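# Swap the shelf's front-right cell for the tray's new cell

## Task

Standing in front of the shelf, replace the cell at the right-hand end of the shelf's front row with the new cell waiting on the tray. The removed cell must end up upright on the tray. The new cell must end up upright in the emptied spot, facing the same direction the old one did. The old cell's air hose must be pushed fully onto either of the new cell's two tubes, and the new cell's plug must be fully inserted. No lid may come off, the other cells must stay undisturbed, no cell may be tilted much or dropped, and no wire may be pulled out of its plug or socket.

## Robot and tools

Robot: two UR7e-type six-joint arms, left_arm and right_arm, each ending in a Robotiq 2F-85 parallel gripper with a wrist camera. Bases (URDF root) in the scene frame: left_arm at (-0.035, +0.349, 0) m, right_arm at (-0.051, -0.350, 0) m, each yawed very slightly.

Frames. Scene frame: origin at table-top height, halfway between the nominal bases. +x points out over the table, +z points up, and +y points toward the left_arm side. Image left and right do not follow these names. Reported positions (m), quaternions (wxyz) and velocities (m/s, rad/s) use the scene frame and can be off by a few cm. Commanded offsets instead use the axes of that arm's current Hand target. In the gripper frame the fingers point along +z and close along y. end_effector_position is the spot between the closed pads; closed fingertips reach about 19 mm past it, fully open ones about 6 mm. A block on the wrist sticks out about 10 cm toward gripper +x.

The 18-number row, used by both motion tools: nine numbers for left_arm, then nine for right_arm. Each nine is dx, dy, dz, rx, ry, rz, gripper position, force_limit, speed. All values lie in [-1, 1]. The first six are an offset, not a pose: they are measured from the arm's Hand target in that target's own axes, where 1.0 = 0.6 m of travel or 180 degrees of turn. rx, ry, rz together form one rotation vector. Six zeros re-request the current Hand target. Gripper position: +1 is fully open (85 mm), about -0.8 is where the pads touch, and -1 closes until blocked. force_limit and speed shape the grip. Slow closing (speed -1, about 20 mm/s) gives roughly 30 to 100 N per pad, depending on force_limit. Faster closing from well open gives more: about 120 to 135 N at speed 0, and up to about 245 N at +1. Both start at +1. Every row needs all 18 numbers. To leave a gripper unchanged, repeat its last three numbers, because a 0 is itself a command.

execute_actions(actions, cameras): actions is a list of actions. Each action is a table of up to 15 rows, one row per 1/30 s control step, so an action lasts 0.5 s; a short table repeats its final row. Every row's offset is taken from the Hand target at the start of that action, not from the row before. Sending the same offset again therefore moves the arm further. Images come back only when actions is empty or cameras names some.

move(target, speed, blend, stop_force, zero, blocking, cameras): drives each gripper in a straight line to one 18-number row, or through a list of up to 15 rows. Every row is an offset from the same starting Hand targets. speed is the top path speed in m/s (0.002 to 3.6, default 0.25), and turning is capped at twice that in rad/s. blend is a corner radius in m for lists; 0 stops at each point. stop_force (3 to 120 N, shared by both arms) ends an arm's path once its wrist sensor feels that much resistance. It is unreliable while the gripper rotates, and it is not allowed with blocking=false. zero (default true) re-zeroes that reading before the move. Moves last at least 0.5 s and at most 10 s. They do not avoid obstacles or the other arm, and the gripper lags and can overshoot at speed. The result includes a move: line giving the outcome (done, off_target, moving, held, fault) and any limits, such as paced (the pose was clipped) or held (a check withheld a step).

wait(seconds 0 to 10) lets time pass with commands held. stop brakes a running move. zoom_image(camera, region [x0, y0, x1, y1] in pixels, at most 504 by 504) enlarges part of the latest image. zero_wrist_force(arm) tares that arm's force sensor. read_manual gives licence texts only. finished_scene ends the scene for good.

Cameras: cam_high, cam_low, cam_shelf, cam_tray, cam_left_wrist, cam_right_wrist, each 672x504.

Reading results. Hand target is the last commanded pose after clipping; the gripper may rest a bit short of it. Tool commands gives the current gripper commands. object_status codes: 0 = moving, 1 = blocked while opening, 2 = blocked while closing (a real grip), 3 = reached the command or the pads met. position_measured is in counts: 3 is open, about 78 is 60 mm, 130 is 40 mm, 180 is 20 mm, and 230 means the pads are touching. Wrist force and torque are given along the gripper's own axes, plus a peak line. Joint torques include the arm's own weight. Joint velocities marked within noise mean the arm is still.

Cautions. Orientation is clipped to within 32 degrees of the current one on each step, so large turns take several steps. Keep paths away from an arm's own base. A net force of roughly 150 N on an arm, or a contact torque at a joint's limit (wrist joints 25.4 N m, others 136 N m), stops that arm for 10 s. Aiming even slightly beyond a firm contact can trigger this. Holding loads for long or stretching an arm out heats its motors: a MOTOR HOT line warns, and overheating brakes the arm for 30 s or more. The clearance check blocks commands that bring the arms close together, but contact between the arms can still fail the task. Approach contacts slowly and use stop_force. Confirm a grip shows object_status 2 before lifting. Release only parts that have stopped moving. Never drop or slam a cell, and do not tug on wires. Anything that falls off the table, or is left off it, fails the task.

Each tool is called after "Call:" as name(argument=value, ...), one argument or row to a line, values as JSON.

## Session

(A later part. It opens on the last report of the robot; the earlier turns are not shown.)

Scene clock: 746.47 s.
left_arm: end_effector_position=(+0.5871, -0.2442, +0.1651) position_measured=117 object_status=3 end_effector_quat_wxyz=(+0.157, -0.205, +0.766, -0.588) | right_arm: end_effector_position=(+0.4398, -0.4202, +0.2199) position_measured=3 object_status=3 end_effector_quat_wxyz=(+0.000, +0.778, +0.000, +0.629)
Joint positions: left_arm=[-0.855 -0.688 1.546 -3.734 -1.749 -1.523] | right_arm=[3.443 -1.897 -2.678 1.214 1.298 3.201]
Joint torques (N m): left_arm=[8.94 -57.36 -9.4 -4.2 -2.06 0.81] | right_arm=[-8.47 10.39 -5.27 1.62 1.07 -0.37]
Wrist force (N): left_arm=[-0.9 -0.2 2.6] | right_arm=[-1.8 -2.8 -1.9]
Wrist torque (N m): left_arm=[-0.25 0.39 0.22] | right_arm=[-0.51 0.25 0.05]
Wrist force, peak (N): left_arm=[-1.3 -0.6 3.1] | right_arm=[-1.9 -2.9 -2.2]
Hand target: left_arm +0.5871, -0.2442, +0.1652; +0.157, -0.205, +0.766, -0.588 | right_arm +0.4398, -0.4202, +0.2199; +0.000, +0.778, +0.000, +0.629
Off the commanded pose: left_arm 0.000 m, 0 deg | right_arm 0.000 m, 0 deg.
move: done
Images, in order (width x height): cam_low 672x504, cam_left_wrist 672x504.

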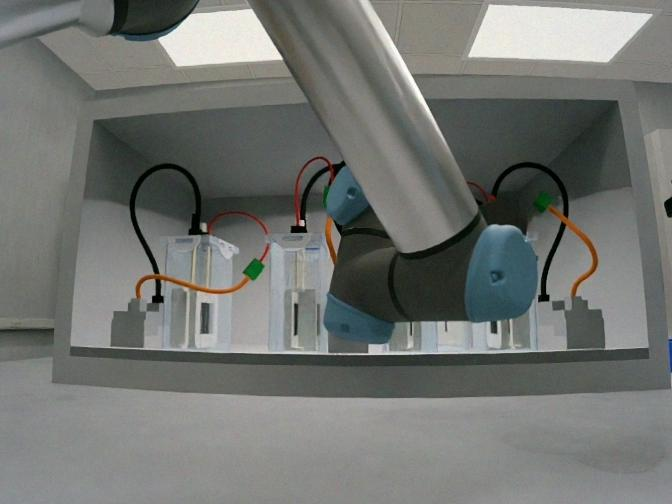

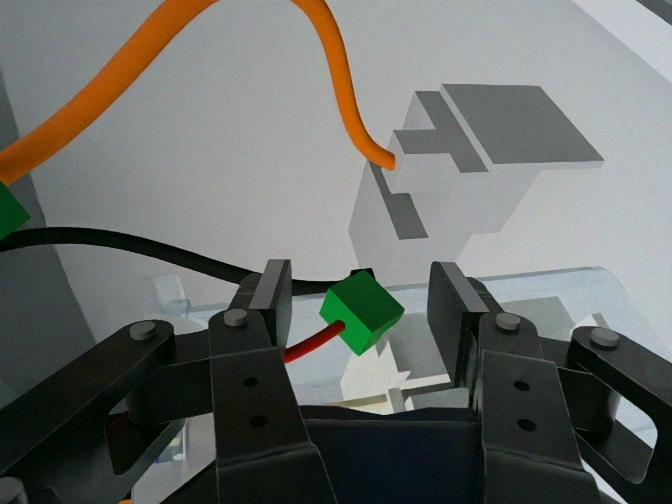

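Call:
move(
  target=[0,0.0,0.02,0,0,0,0.1,-0.8,-0.5,0,0,0,0,0,0,1,0,-1],
  speed=0.08,
  cameras=["cam_left_wrist"],
)

Call:
move(
  target=[0,0,0,0,0,0,-1,-0.8,-0.6,0,0,0,0,0,0,1,0,-1],
  cameras=["cam_left_wrist","cam_low"],
)

Scene clock: 751.47 s.
left_arm: end_effector_position=(+0.5929, -0.2544, +0.1620) position_measured=117 object_status=3 end_effector_quat_wxyz=(+0.157, -0.205, +0.766, -0.588) | right_arm: end_effector_position=(+0.4398, -0.4202, +0.2199) position_measured=3 object_status=3 end_effector_quat_wxyz=(+0.000, +0.778, +0.000, +0.629)
Joint positions: left_arm=[-0.858 -0.665 1.507 -3.717 -1.745 -1.524] | right_arm=[3.443 -1.897 -2.678 1.214 1.298 3.201]
Joint torques (N m): left_arm=[1.48 -58.09 -8.1 -3.86 2.25 -1.49] | right_arm=[-8.54 10.06 -4.72 1.67 1.03 -0.8]
Wrist force (N): left_arm=[1.7 -0.8 3.3] | right_arm=[-1.9 -3.0 -2.0]
Wrist torque (N m): left_arm=[-0.24 0.38 0.29] | right_arm=[-0.53 0.26 0.05]
Wrist force, peak (N): left_arm=[2.1 -0.9 3.1] | right_arm=[-1.9 -3.0 -2.0]
Hand target: left_arm +0.5929, -0.2543, +0.1621; +0.157, -0.205, +0.766, -0.588 | right_arm +0.4398, -0.4202, +0.2199; +0.000, +0.778, +0.000, +0.629
Off the commanded pose: left_arm 0.000 m, 0 deg | right_arm 0.000 m, 0 deg.
move: done
Images, in order (width x height): cam_left_wrist 672x504.

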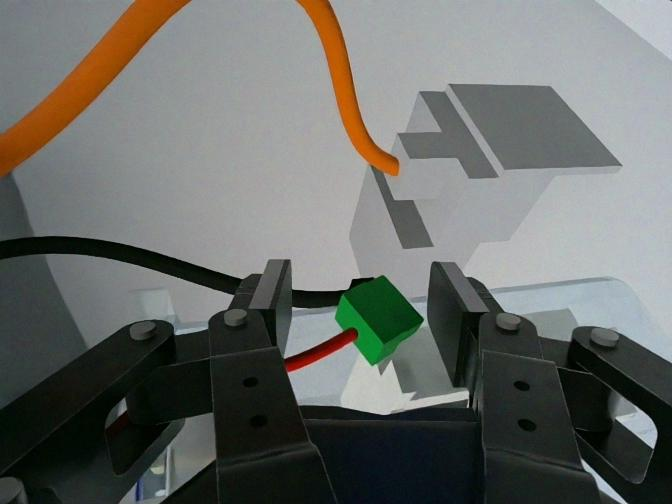

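Scene clock: 752.17 s.
left_arm: end_effector_position=(+0.5929, -0.2543, +0.1621) position_measured=168 object_status=0 end_effector_quat_wxyz=(+0.157, -0.205, +0.766, -0.588) | right_arm: end_effector_position=(+0.4398, -0.4202, +0.2199) position_measured=3 object_status=3 end_effector_quat_wxyz=(+0.000, +0.778, +0.000, +0.629)
Joint positions: left_arm=[-0.858 -0.665 1.507 -3.718 -1.745 -1.524] | right_arm=[3.443 -1.897 -2.678 1.214 1.298 3.201]
Joint torques (N m): left_arm=[10.92 -58.7 -10.44 -4.1 0.7 -0.55] | right_arm=[-8.28 10.13 -5.26 1.74 0.88 -1.14]
Wrist force (N): left_arm=[1.8 0.3 1.3] | right_arm=[-1.7 -2.6 -2.2]
Wrist torque (N m): left_arm=[-0.26 0.36 0.21] | right_arm=[-0.47 0.24 0.05]
Wrist force, peak (N): left_arm=[1.5 -0.7 3.2] | right_arm=[-1.9 -2.8 -2.2]
Hand target: left_arm +0.5929, -0.2543, +0.1621; +0.157, -0.205, +0.766, -0.588 | right_arm +0.4398, -0.4202, +0.2199; +0.000, +0.778, +0.000, +0.629
Off the commanded pose: left_arm 0.000 m, 0 deg | right_arm 0.000 m, 0 deg.
move: done
Images, in order (width x height): cam_low 672x504, cam_left_wrist 672x504.

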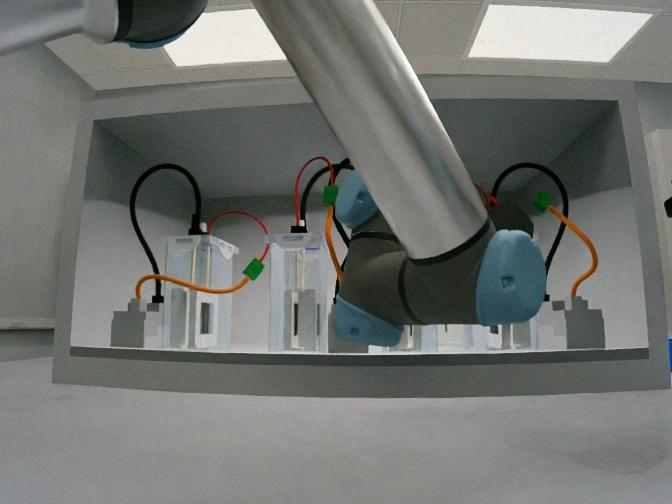

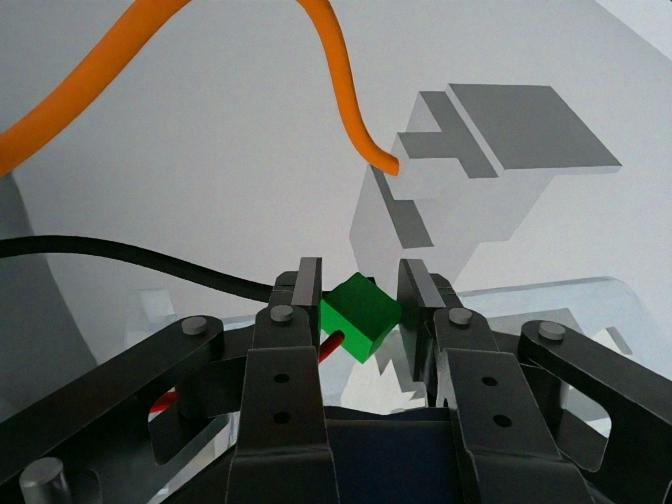

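Call:
wait(
  seconds=0.5,
  cameras=["cam_left_wrist"],
)

Scene clock: 754.43 s.
left_arm: end_effector_position=(+0.5929, -0.2543, +0.1621) position_measured=168 object_status=2 end_effector_quat_wxyz=(+0.157, -0.205, +0.766, -0.588) | right_arm: end_effector_position=(+0.4398, -0.4202, +0.2199) position_measured=3 object_status=3 end_effector_quat_wxyz=(+0.000, +0.778, +0.000, +0.629)
Joint positions: left_arm=[-0.858 -0.665 1.507 -3.718 -1.745 -1.524] | right_arm=[3.443 -1.897 -2.678 1.214 1.298 3.201]
Joint torques (N m): left_arm=[11.05 -58.35 -18.52 -4.05 -0.9 0.57] | right_arm=[-8.16 10.46 -4.78 1.65 0.86 -1.28]
Wrist force (N): left_arm=[2.2 0.6 1.1] | right_arm=[-1.8 -2.7 -2.0]
Wrist torque (N m): left_arm=[-0.24 0.35 0.21] | right_arm=[-0.49 0.24 0.05]
Wrist force, peak (N): left_arm=[2.3 0.6 1.6] | right_arm=[-1.8 -3.0 -2.1]
Hand target: left_arm +0.5929, -0.2543, +0.1621; +0.157, -0.205, +0.766, -0.588 | right_arm +0.4398, -0.4202, +0.2199; +0.000, +0.778, +0.000, +0.629
Tool commands: left_gripper/position=-1.0 left_gripper/force_limit=-0.8 left_gripper/speed=-0.6 right_gripper/position=+1.0 right_gripper/force_limit=+0.0 right_gripper/speed=-1.0
Off the commanded pose: left_arm 0.000 m, 0 deg | right_arm 0.000 m, 0 deg.
wait: 0.50 s; at rest from the start
Images, in order (width x height): cam_left_wrist 672x504.

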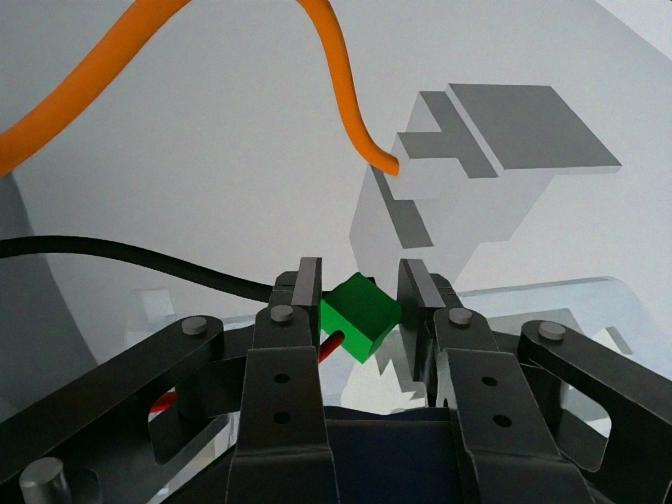

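Call:
move(
  target=[
    [0.0142,0.0033,-0.0773,0,0,0,-1,-0.8,-0.6,0,0,0,0,0,0,1,0,-1],
    [0.0255,-0.1907,-0.126,0,0,0,-1,-0.8,-0.6,0,0,0,0,0,0,1,0,-1],
  ],
  speed=0.1,
  blend=0.02,
  cameras=["cam_left_wrist","cam_low","cam_shelf"],
)

Scene clock: 763.50 s.
left_arm: end_effector_position=(+0.5580, -0.2243, +0.2923) position_measured=168 object_status=2 end_effector_quat_wxyz=(+0.157, -0.205, +0.766, -0.588) | right_arm: end_effector_position=(+0.4398, -0.4202, +0.2199) position_measured=3 object_status=3 end_effector_quat_wxyz=(+0.000, +0.778, +0.000, +0.629)
Joint positions: left_arm=[-0.871 -0.958 1.641 -3.56 -1.733 -1.528] | right_arm=[3.443 -1.897 -2.678 1.214 1.298 3.201]
Joint torques (N m): left_arm=[1.69 -44.97 -11.77 -2.66 -0.48 -0.5] | right_arm=[-8.91 10.87 -5.45 1.56 0.95 -1.54]
Wrist force (N): left_arm=[-1.3 -0.1 2.8] | right_arm=[-1.6 -2.7 -1.9]
Wrist torque (N m): left_arm=[-0.26 0.42 0.20] | right_arm=[-0.49 0.22 0.05]
Wrist force, peak (N): left_arm=[-1.6 -0.4 4.2] | right_arm=[-1.9 -2.8 -2.3]
Hand target: left_arm +0.5581, -0.2242, +0.2922; +0.157, -0.205, +0.766, -0.588 | right_arm +0.4398, -0.4202, +0.2199; +0.000, +0.778, +0.000, +0.629
Off the commanded pose: left_arm 0.000 m, 0 deg | right_arm 0.000 m, 0 deg.
move: done
Images, in order (width x height): cam_low 672x504, cam_shelf 672x504, cam_left_wrist 672x504.

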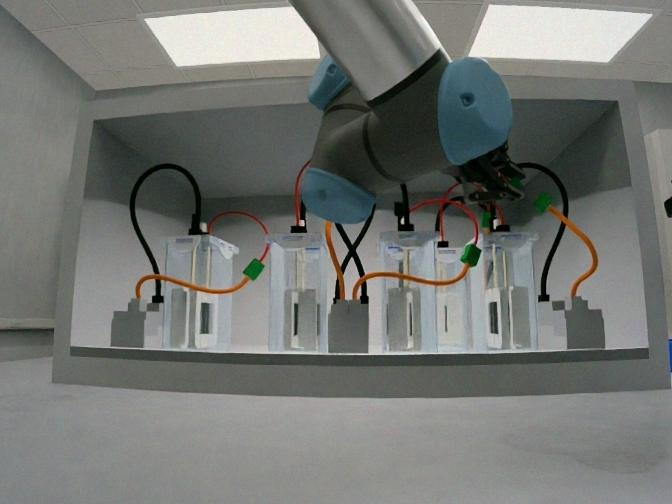

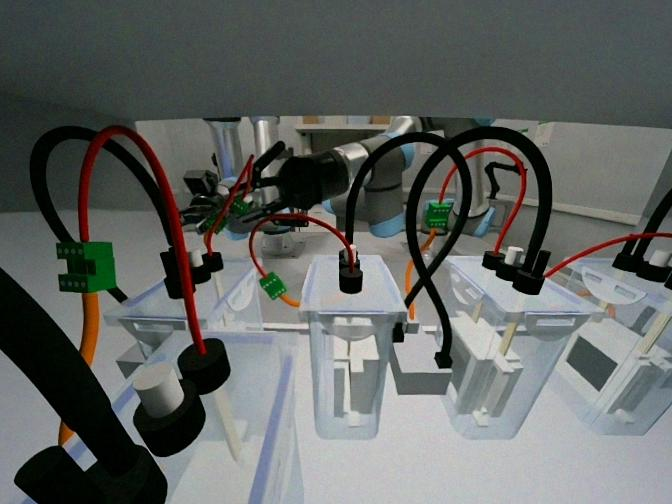

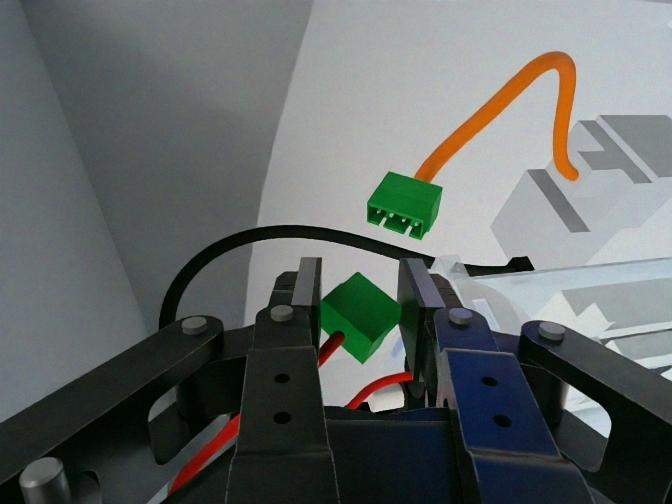

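Call:
move(
  target=[
    [0.012,-0.0345,-0.084,0,0,0,-1,-0.8,-0.6,0,0,0,0,0,0,1,0,-1],
    [0.012,-0.0345,-0.084,0,0,0,-1,-0.8,-0.6,-0.05,-0.3067,0.0448,0,0,0,1,0,-1],
  ],
  speed=0.2,
  blend=0.01,
  cameras=["cam_left_wrist","cam_right_wrist","cam_low"],
)

Scene clock: 778.10 s.
left_arm: end_effector_position=(+0.5302, -0.1902, +0.3252) position_measured=168 object_status=2 end_effector_quat_wxyz=(+0.157, -0.205, +0.766, -0.588) | right_arm: end_effector_position=(+0.4599, -0.2362, +0.1848) position_measured=3 object_status=3 end_effector_quat_wxyz=(+0.000, +0.778, +0.000, +0.628)
Joint positions: left_arm=[-0.87 -1.088 1.758 -3.546 -1.734 -1.527] | right_arm=[4.066 -2.066 -2.605 1.196 0.696 3.401]
Joint torques (N m): left_arm=[-9.79 -47.42 -11.88 -4.38 1.9 -1.15] | right_arm=[9.48 30.03 -0.93 3.44 -1.95 -0.92]
Wrist force (N): left_arm=[-1.3 -0.1 3.1] | right_arm=[-1.4 -2.9 -2.2]
Wrist torque (N m): left_arm=[-0.26 0.43 0.19] | right_arm=[-0.55 0.17 0.08]
Wrist force, peak (N): left_arm=[-1.5 1.0 5.4] | right_arm=[-2.2 -5.4 -1.7]
Hand target: left_arm +0.5302, -0.1902, +0.3252; +0.157, -0.205, +0.766, -0.588 | right_arm +0.4599, -0.2362, +0.1848; +0.000, +0.778, +0.000, +0.629
Off the commanded pose: left_arm 0.000 m, 0 deg | right_arm 0.000 m, 0 deg.
move: done
Images, in order (width x height): cam_low 672x504, cam_left_wrist 672x504, cam_right_wrist 672x504.

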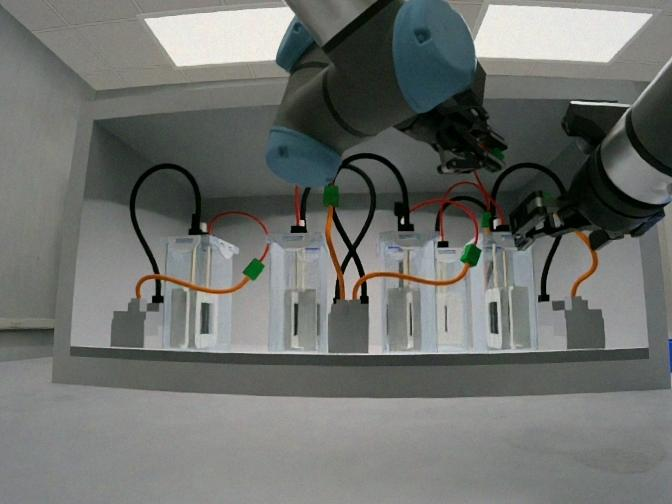

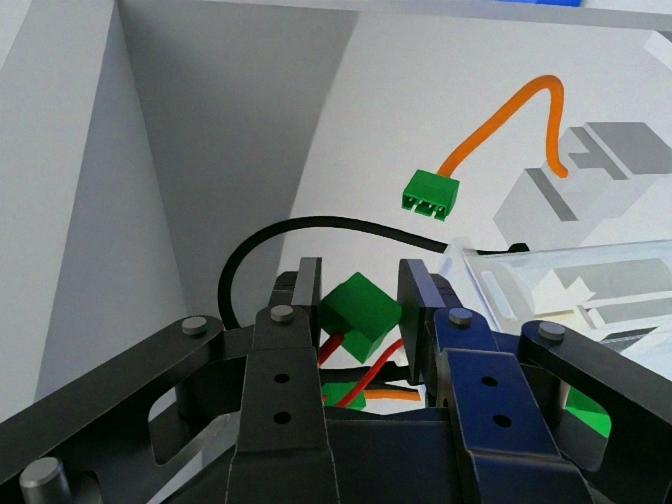

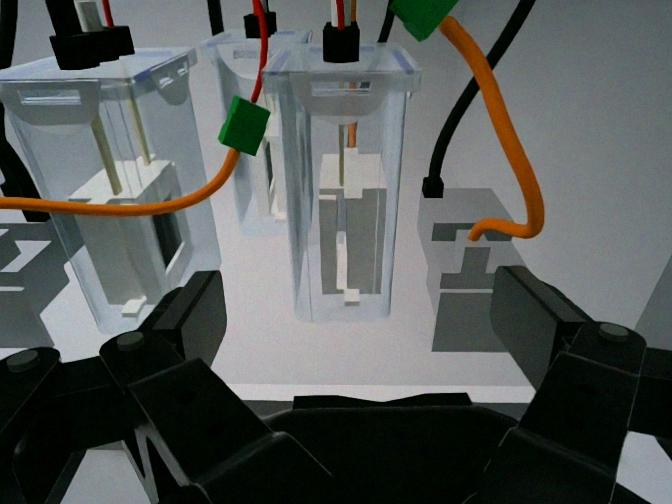

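Call:
move(
  target=[
    [0,0,0,0,0,0,-1,-0.8,-0.6,0.012,-0.005,0.1688,0,0,0,1,0,-1],
    [0,0,0,0,0,0,-1,-0.8,-0.6,0.0155,-0.005,0.287,0,0,0,1,0,-1],
  ],
  speed=[0.15,0.08],
  blend=0.01,
  cameras=["cam_left_wrist","cam_right_wrist","cam_low"],
)

Scene clock: 786.80 s.
left_arm: end_effector_position=(+0.5302, -0.1902, +0.3252) position_measured=168 object_status=2 end_effector_quat_wxyz=(+0.157, -0.205, +0.766, -0.588) | right_arm: end_effector_position=(+0.6302, -0.2333, +0.1577) position_measured=3 object_status=3 end_effector_quat_wxyz=(+0.000, +0.778, +0.000, +0.628)
Joint positions: left_arm=[-0.87 -1.088 1.758 -3.546 -1.734 -1.527] | right_arm=[3.733 -2.275 -2.111 0.994 1.016 3.275]
Joint torques (N m): left_arm=[-10.84 -47.08 -11.47 -4.37 1.9 -1.24] | right_arm=[6.35 51.58 6.6 4.25 -1.39 2.3]
Wrist force (N): left_arm=[-1.6 -0.3 3.0] | right_arm=[-1.6 -2.7 -2.0]
Wrist torque (N m): left_arm=[-0.30 0.47 0.19] | right_arm=[-0.51 0.18 0.10]
Wrist force, peak (N): left_arm=[-1.5 -0.1 3.5] | right_arm=[-1.6 -2.7 -4.0]
Hand target: left_arm +0.5302, -0.1902, +0.3252; +0.157, -0.205, +0.766, -0.588 | right_arm +0.6302, -0.2332, +0.1578; +0.000, +0.778, +0.000, +0.629
Off the commanded pose: left_arm 0.000 m, 0 deg | right_arm 0.000 m, 0 deg.
move: done
Images, in order (width x height): cam_low 672x504, cam_left_wrist 672x504, cam_right_wrist 672x504.

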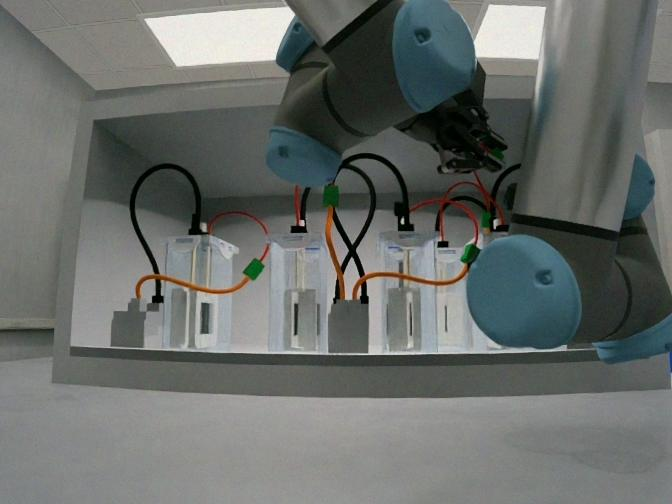

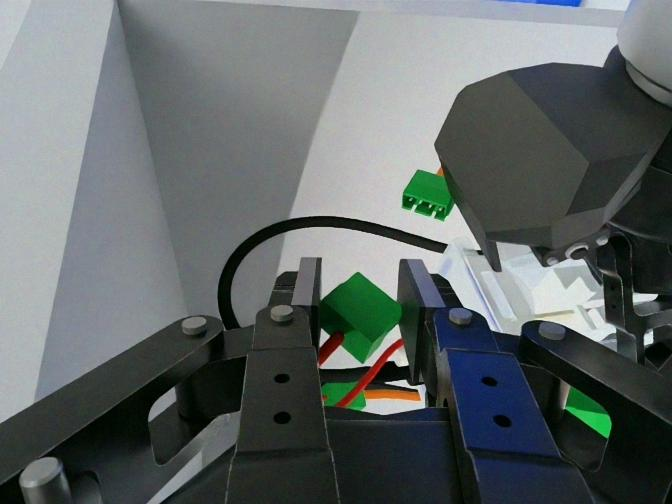

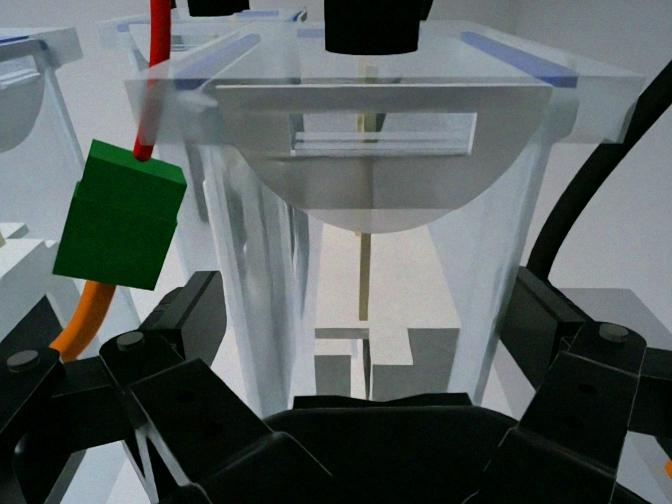

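Call:
move(
  target=[0,0,0,0,0,0,-1,-0.8,-0.6,0,0.0017,0.05,0,0,0,1,0,-1],
  speed=0.05,
  stop_force=8,
  cameras=["cam_right_wrist","cam_low","cam_shelf"],
)

Scene clock: 797.17 s.
left_arm: end_effector_position=(+0.5302, -0.1902, +0.3252) position_measured=168 object_status=2 end_effector_quat_wxyz=(+0.157, -0.205, +0.766, -0.588) | right_arm: end_effector_position=(+0.6595, -0.2343, +0.1515) position_measured=3 object_status=3 end_effector_quat_wxyz=(+0.000, +0.778, +0.000, +0.629)
Joint positions: left_arm=[-0.87 -1.088 1.758 -3.546 -1.734 -1.527] | right_arm=[3.697 -2.318 -2.024 0.956 1.051 3.264]
Joint torques (N m): left_arm=[-9.73 -46.83 -11.39 -4.32 1.9 -1.14] | right_arm=[9.4 54.57 -0.2 4.51 -1.8 2.35]
Wrist force (N): left_arm=[-1.5 0.1 3.1] | right_arm=[-1.7 -2.7 -2.2]
Wrist torque (N m): left_arm=[-0.23 0.47 0.20] | right_arm=[-0.51 0.19 0.09]
Wrist force, peak (N): left_arm=[-1.6 0.0 3.4] | right_arm=[-2.0 -0.1 -5.8]
Hand target: left_arm +0.5302, -0.1902, +0.3252; +0.157, -0.205, +0.766, -0.588 | right_arm +0.6595, -0.2343, +0.1515; +0.000, +0.778, +0.000, +0.629
Off the commanded pose: left_arm 0.000 m, 0 deg | right_arm 0.000 m, 0 deg.
move: done
Images, in order (width x height): cam_low 672x504, cam_shelf 672x504, cam_right_wrist 672x504.

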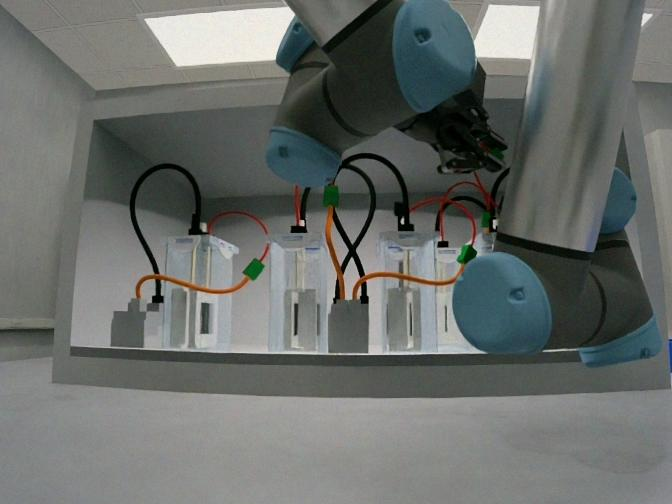

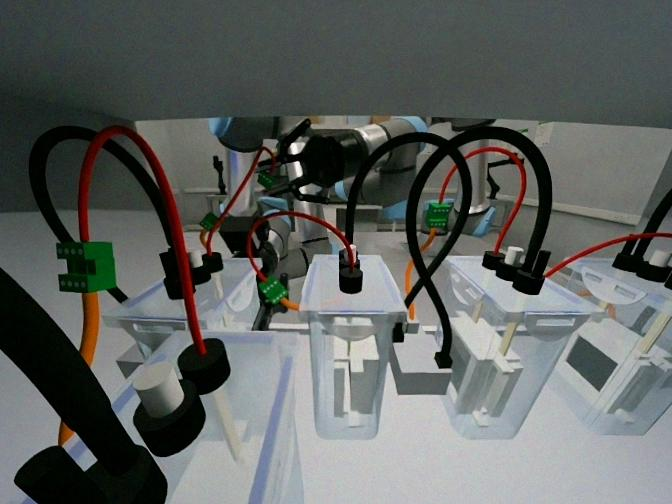

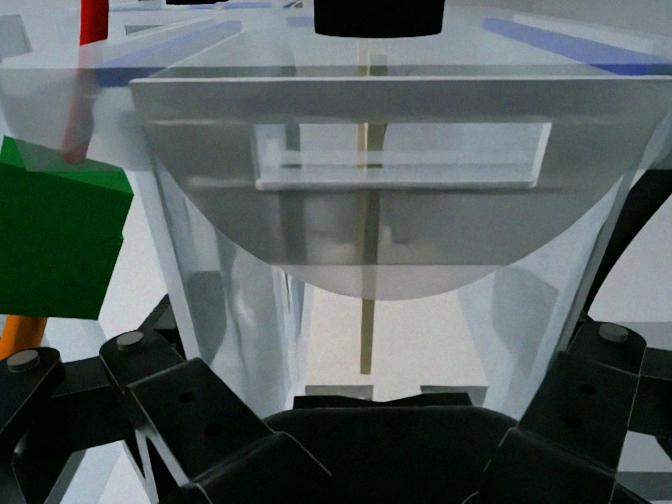

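Call:
move(
  target=[0,0,0,0,0,0,-1,-0.8,-0.6,0,0,0,0,0,0,-1,0.4,-1],
  cameras=["cam_right_wrist"],
)

Scene clock: 802.00 s.
left_arm: end_effector_position=(+0.5302, -0.1902, +0.3252) position_measured=168 object_status=2 end_effector_quat_wxyz=(+0.157, -0.205, +0.766, -0.588) | right_arm: end_effector_position=(+0.6595, -0.2343, +0.1515) position_measured=23 object_status=0 end_effector_quat_wxyz=(+0.000, +0.778, +0.000, +0.629)
Joint positions: left_arm=[-0.87 -1.088 1.758 -3.546 -1.734 -1.527] | right_arm=[3.697 -2.318 -2.024 0.956 1.051 3.264]
Joint torques (N m): left_arm=[-9.66 -46.82 -10.97 -4.26 1.84 -1.09] | right_arm=[4.11 50.95 4.68 2.45 0.39 2.27]
Wrist force (N): left_arm=[-1.2 -0.1 3.4] | right_arm=[2.1 -2.7 -8.1]
Wrist torque (N m): left_arm=[-0.27 0.41 0.19] | right_arm=[-0.52 0.54 0.09]
Wrist force, peak (N): left_arm=[-1.5 -0.2 3.6] | right_arm=[2.1 -2.7 -8.1]
Hand target: left_arm +0.5302, -0.1902, +0.3252; +0.157, -0.205, +0.766, -0.588 | right_arm +0.6595, -0.2343, +0.1515; +0.000, +0.778, +0.000, +0.629
Off the commanded pose: left_arm 0.000 m, 0 deg | right_arm 0.000 m, 0 deg.
move: done
Images, in order (width x height): cam_right_wrist 672x504.

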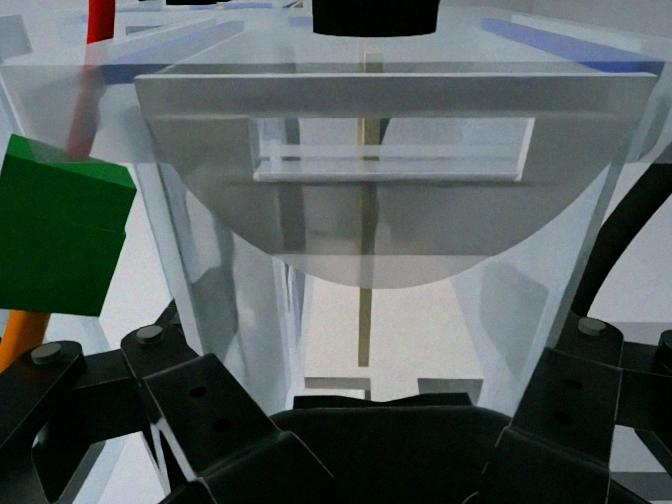

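Call:
move(
  target=[0,0,0,0,0,0,-1,-0.8,-0.6,0.0196,0,-0.0042,0,0,0,-1,0.4,-1],
  speed=0.02,
  cameras=["cam_right_wrist","cam_low","cam_shelf"],
)

Scene clock: 807.17 s.
left_arm: end_effector_position=(+0.5302, -0.1902, +0.3252) position_measured=168 object_status=2 end_effector_quat_wxyz=(+0.157, -0.205, +0.766, -0.588) | right_arm: end_effector_position=(+0.6595, -0.2343, +0.1636) position_measured=25 object_status=0 end_effector_quat_wxyz=(+0.000, +0.778, +0.000, +0.628)
Joint positions: left_arm=[-0.87 -1.088 1.758 -3.546 -1.734 -1.527] | right_arm=[3.697 -2.289 -2.028 0.93 1.051 3.264]
Joint torques (N m): left_arm=[-9.7 -47.06 -11.51 -4.14 1.8 -1.06] | right_arm=[-3.87 45.28 13.43 8.89 -1.9 0.24]
Wrist force (N): left_arm=[-1.7 -0.2 3.4] | right_arm=[-21.1 -3.1 1.4]
Wrist torque (N m): left_arm=[-0.28 0.48 0.20] | right_arm=[-0.52 0.19 0.13]
Wrist force, peak (N): left_arm=[-1.7 -0.2 3.5] | right_arm=[-22.0 -3.1 0.8]
Hand target: left_arm +0.5302, -0.1902, +0.3252; +0.157, -0.205, +0.766, -0.588 | right_arm +0.6595, -0.2343, +0.1635; +0.000, +0.778, +0.000, +0.629
Off the commanded pose: left_arm 0.000 m, 0 deg | right_arm 0.000 m, 0 deg.
move: done
Images, in order (width x height): cam_low 672x504, cam_shelf 672x504, cam_right_wrist 672x504.

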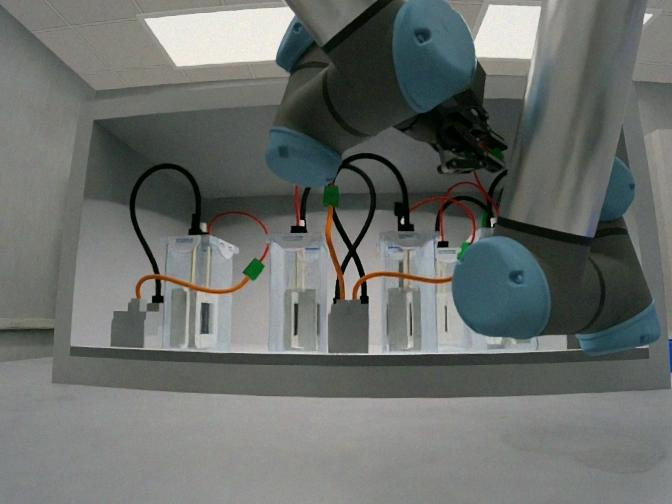

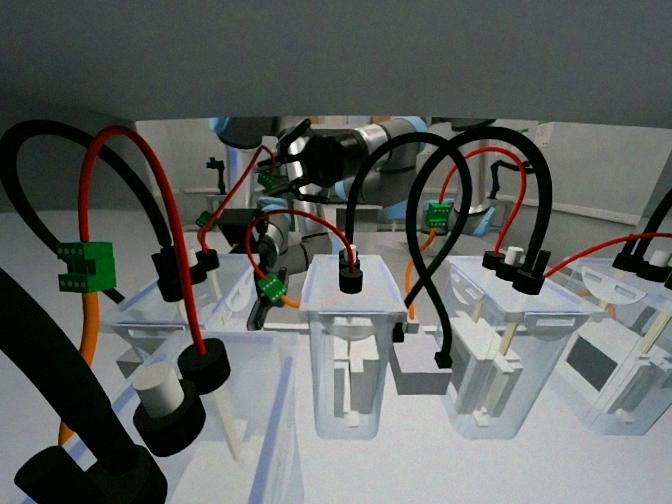

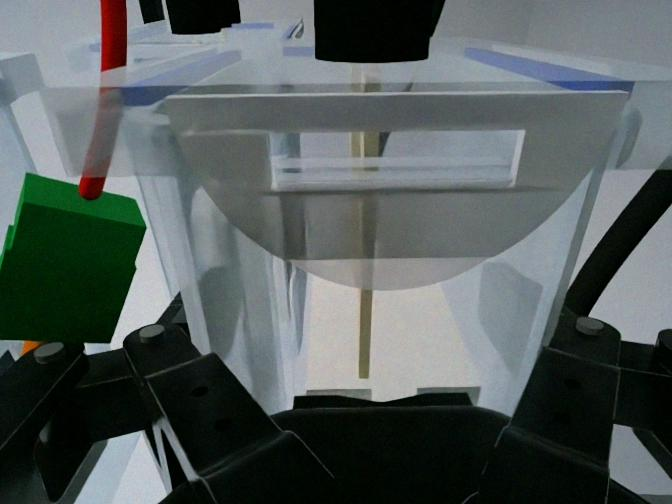

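Call:
move(
  target=[
    [0,0,0,0,0,0,-1,-0.8,-0.6,0.0163,0,-0.0035,0,0,0,-1,0.4,-1],
    [0.2887,0.0431,-0.161,0,0,0,-1,-0.8,-0.6,-0.053,0,-0.3295,0,0,0,-1,0.4,-1],
  ],
  speed=[0.04,0.1],
  blend=0.005,
  cameras=["all"],
)

Scene clock: 828.70 s.
left_arm: end_effector_position=(+0.3302, -0.1899, +0.3254) position_measured=168 object_status=2 end_effector_quat_wxyz=(+0.157, -0.205, +0.766, -0.588) | right_arm: end_effector_position=(+0.4596, -0.2342, +0.1739) position_measured=25 object_status=2 end_effector_quat_wxyz=(+0.000, +0.778, +0.000, +0.628)
Joint positions: left_arm=[-1.258 -1.372 2.18 -3.682 -1.359 -1.629] | right_arm=[4.072 -2.116 -2.601 1.239 0.691 3.404]
Joint torques (N m): left_arm=[-6.95 -23.89 -20.58 -1.67 -0.06 0.82] | right_arm=[7.97 23.61 5.81 6.09 -2.89 -1.44]
Wrist force (N): left_arm=[-1.6 0.0 3.1] | right_arm=[-21.0 -2.7 1.7]
Wrist torque (N m): left_arm=[-0.22 0.47 0.14] | right_arm=[-0.45 0.15 0.13]
Wrist force, peak (N): left_arm=[-2.6 -0.4 3.8] | right_arm=[-23.2 -1.9 -0.8]
Hand target: left_arm +0.3302, -0.1900, +0.3253; +0.157, -0.205, +0.766, -0.588 | right_arm +0.4596, -0.2342, +0.1739; +0.000, +0.778, +0.000, +0.629
Off the commanded pose: left_arm 0.000 m, 0 deg | right_arm 0.000 m, 0 deg.
move: done

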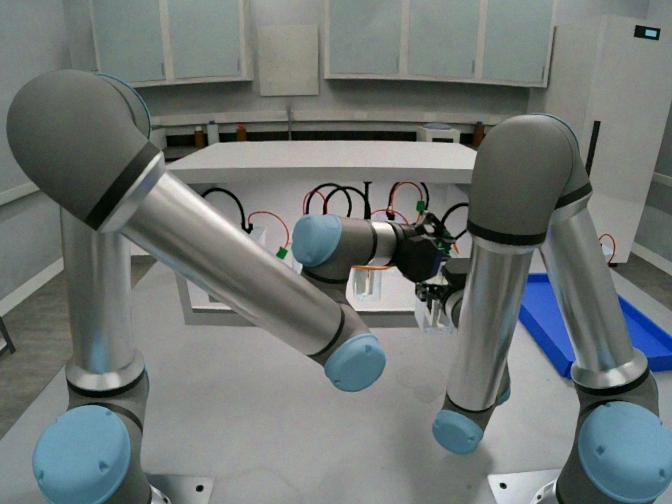

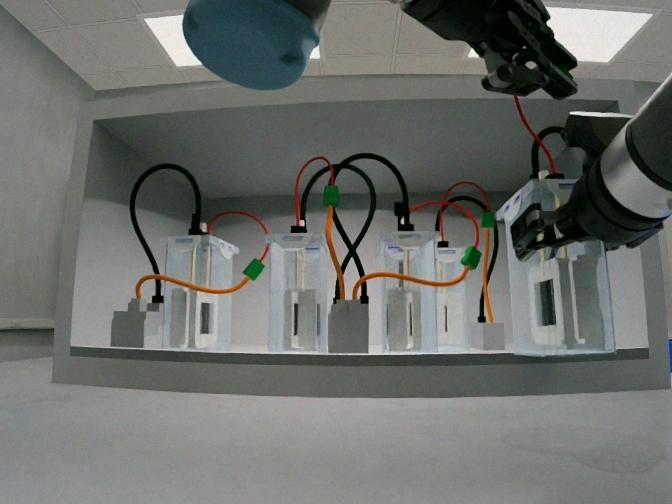

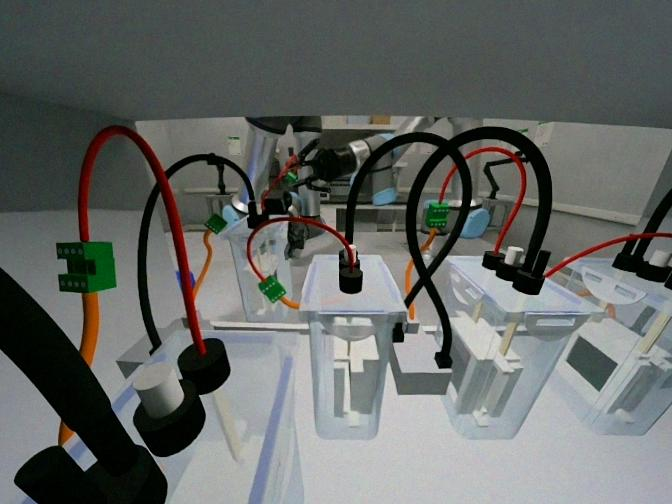

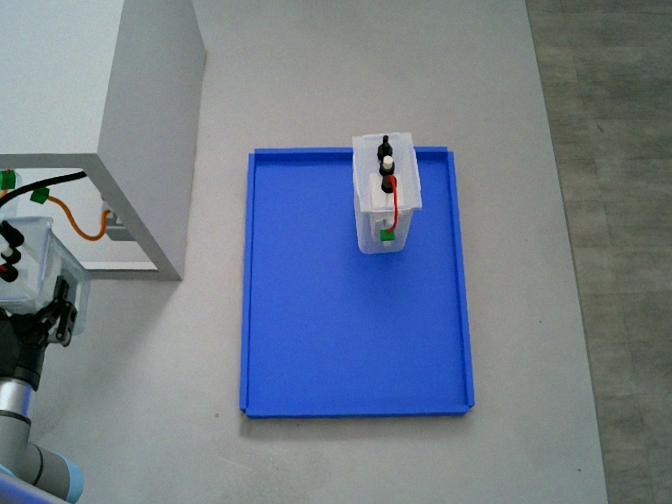

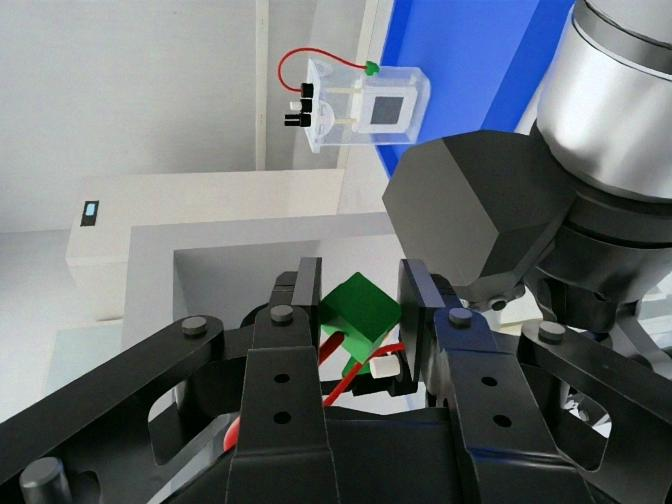

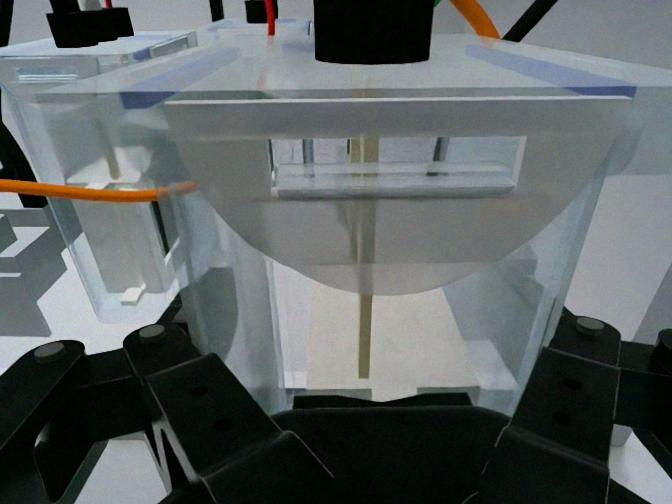

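Call:
move(
  target=[-0.031,0.094,0.004,0,0,0,-1,-0.8,-0.6,0,0,0,0,0,0,-1,0.4,-1],
  speed=0.1,
  cameras=["cam_left_wrist"],
)

Call:
move(
  target=[0,0,0,0,0,0,0.1,-0.8,-1,0,0,0,0,0,0,-1,0.4,-1],
  cameras=["cam_left_wrist","cam_low","cam_shelf"],
)

Scene clock: 834.83 s.
left_arm: end_effector_position=(+0.3309, -0.1884, +0.3210) position_measured=168 object_status=2 end_effector_quat_wxyz=(+0.157, -0.205, +0.766, -0.588) | right_arm: end_effector_position=(+0.4596, -0.2342, +0.1739) position_measured=25 object_status=2 end_effector_quat_wxyz=(+0.000, +0.778, +0.000, +0.629)
Joint positions: left_arm=[-1.255 -1.365 2.186 -3.695 -1.362 -1.628] | right_arm=[4.072 -2.116 -2.601 1.24 0.691 3.404]
Joint torques (N m): left_arm=[-5.62 -32.88 -26.91 -1.69 1.37 0.59] | right_arm=[8.36 23.34 -3.71 7.17 -2.89 1.92]
Wrist force (N): left_arm=[-1.6 -0.1 3.0] | right_arm=[-21.0 -3.0 1.6]
Wrist torque (N m): left_arm=[-0.23 0.47 0.00] | right_arm=[-0.48 0.15 0.13]
Wrist force, peak (N): left_arm=[-1.8 5.1 4.0] | right_arm=[-21.5 -2.7 1.3]
Hand target: left_arm +0.3309, -0.1885, +0.3211; +0.157, -0.205, +0.766, -0.588 (not the last commanded pose) | right_arm +0.4596, -0.2342, +0.1739; +0.000, +0.778, +0.000, +0.629
Off the commanded pose: left_arm 0.055 m, 0 deg | right_arm 0.000 m, 0 deg.
move: held (left_arm; a check stopped the path); limits=held
pose unreachable (left arm): on one or more control steps of this call, first in action 0 (counted from 0), this arm could not follow its commanded pose, so it was not sent that pose on those steps. It may still have moved: this result reports where it is.
cause: moving toward the commanded pose would bring a part of the arm too close to another arm (this arm's gripper and the right arm's gripper, 11 mm apart when this arm was first held).
Images, in order (width x height): cam_left_wrist 672x504.

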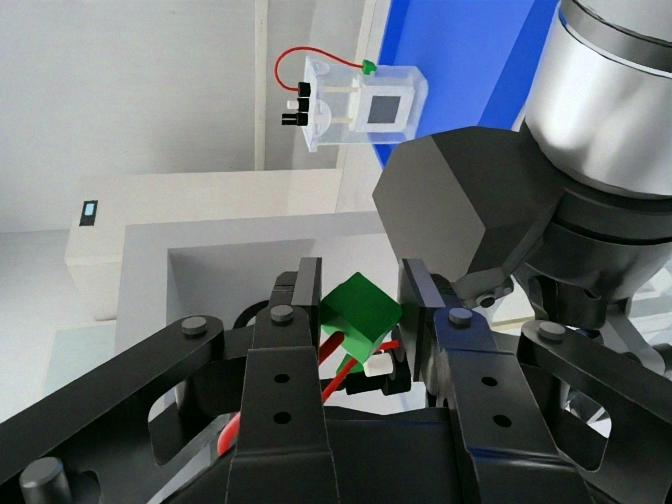

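Scene clock: 836.07 s.
left_arm: end_effector_position=(+0.3309, -0.1885, +0.3211) position_measured=117 object_status=0 end_effector_quat_wxyz=(+0.157, -0.205, +0.766, -0.588) | right_arm: end_effector_position=(+0.4596, -0.2342, +0.1739) position_measured=25 object_status=2 end_effector_quat_wxyz=(+0.000, +0.778, +0.000, +0.629)
Joint positions: left_arm=[-1.255 -1.365 2.186 -3.695 -1.362 -1.628] | right_arm=[4.072 -2.116 -2.601 1.24 0.691 3.404]
Joint torques (N m): left_arm=[-9.71 -33.92 -25.9 -1.98 1.93 -1.14] | right_arm=[7.36 24.37 -3.61 7.23 -2.31 1.4]
Wrist force (N): left_arm=[-1.3 0.0 2.9] | right_arm=[-21.0 -2.8 1.7]
Wrist torque (N m): left_arm=[-0.20 0.43 0.01] | right_arm=[-0.47 0.12 0.14]
Wrist force, peak (N): left_arm=[-1.7 -0.1 3.3] | right_arm=[-21.4 -2.6 1.7]
Hand target: left_arm +0.3309, -0.1885, +0.3211; +0.157, -0.205, +0.766, -0.588 | right_arm +0.4596, -0.2342, +0.1739; +0.000, +0.778, +0.000, +0.629
Off the commanded pose: left_arm 0.000 m, 0 deg | right_arm 0.000 m, 0 deg.
move: done
Images, in order (width x height): cam_low 672x504, cam_shelf 672x504, cam_left_wrist 672x504.

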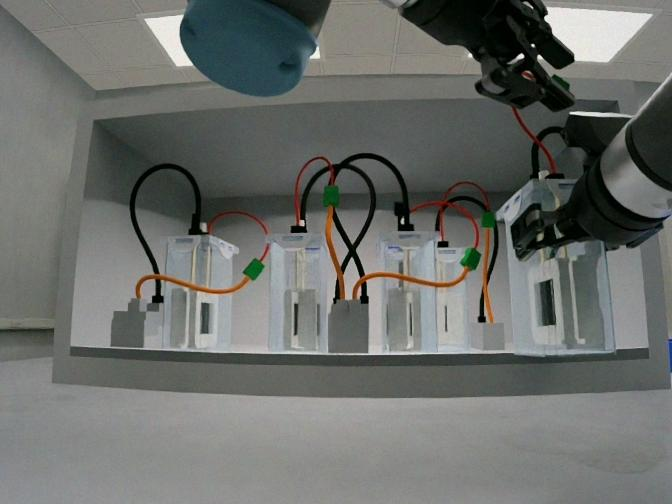

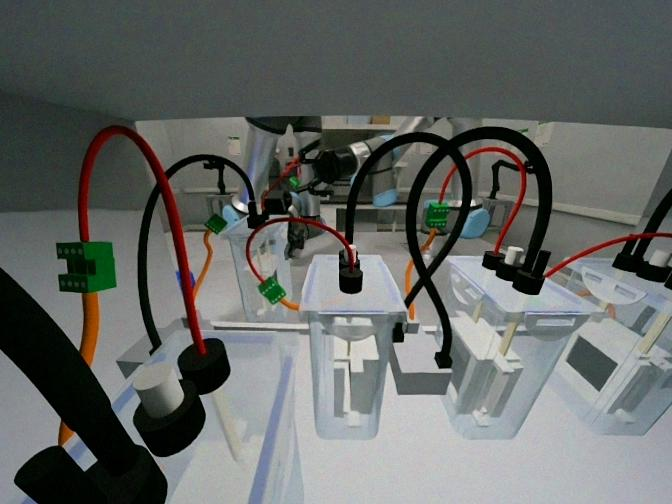

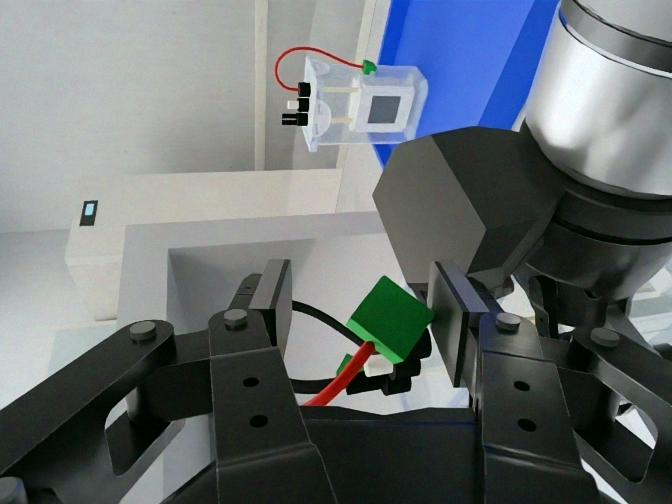

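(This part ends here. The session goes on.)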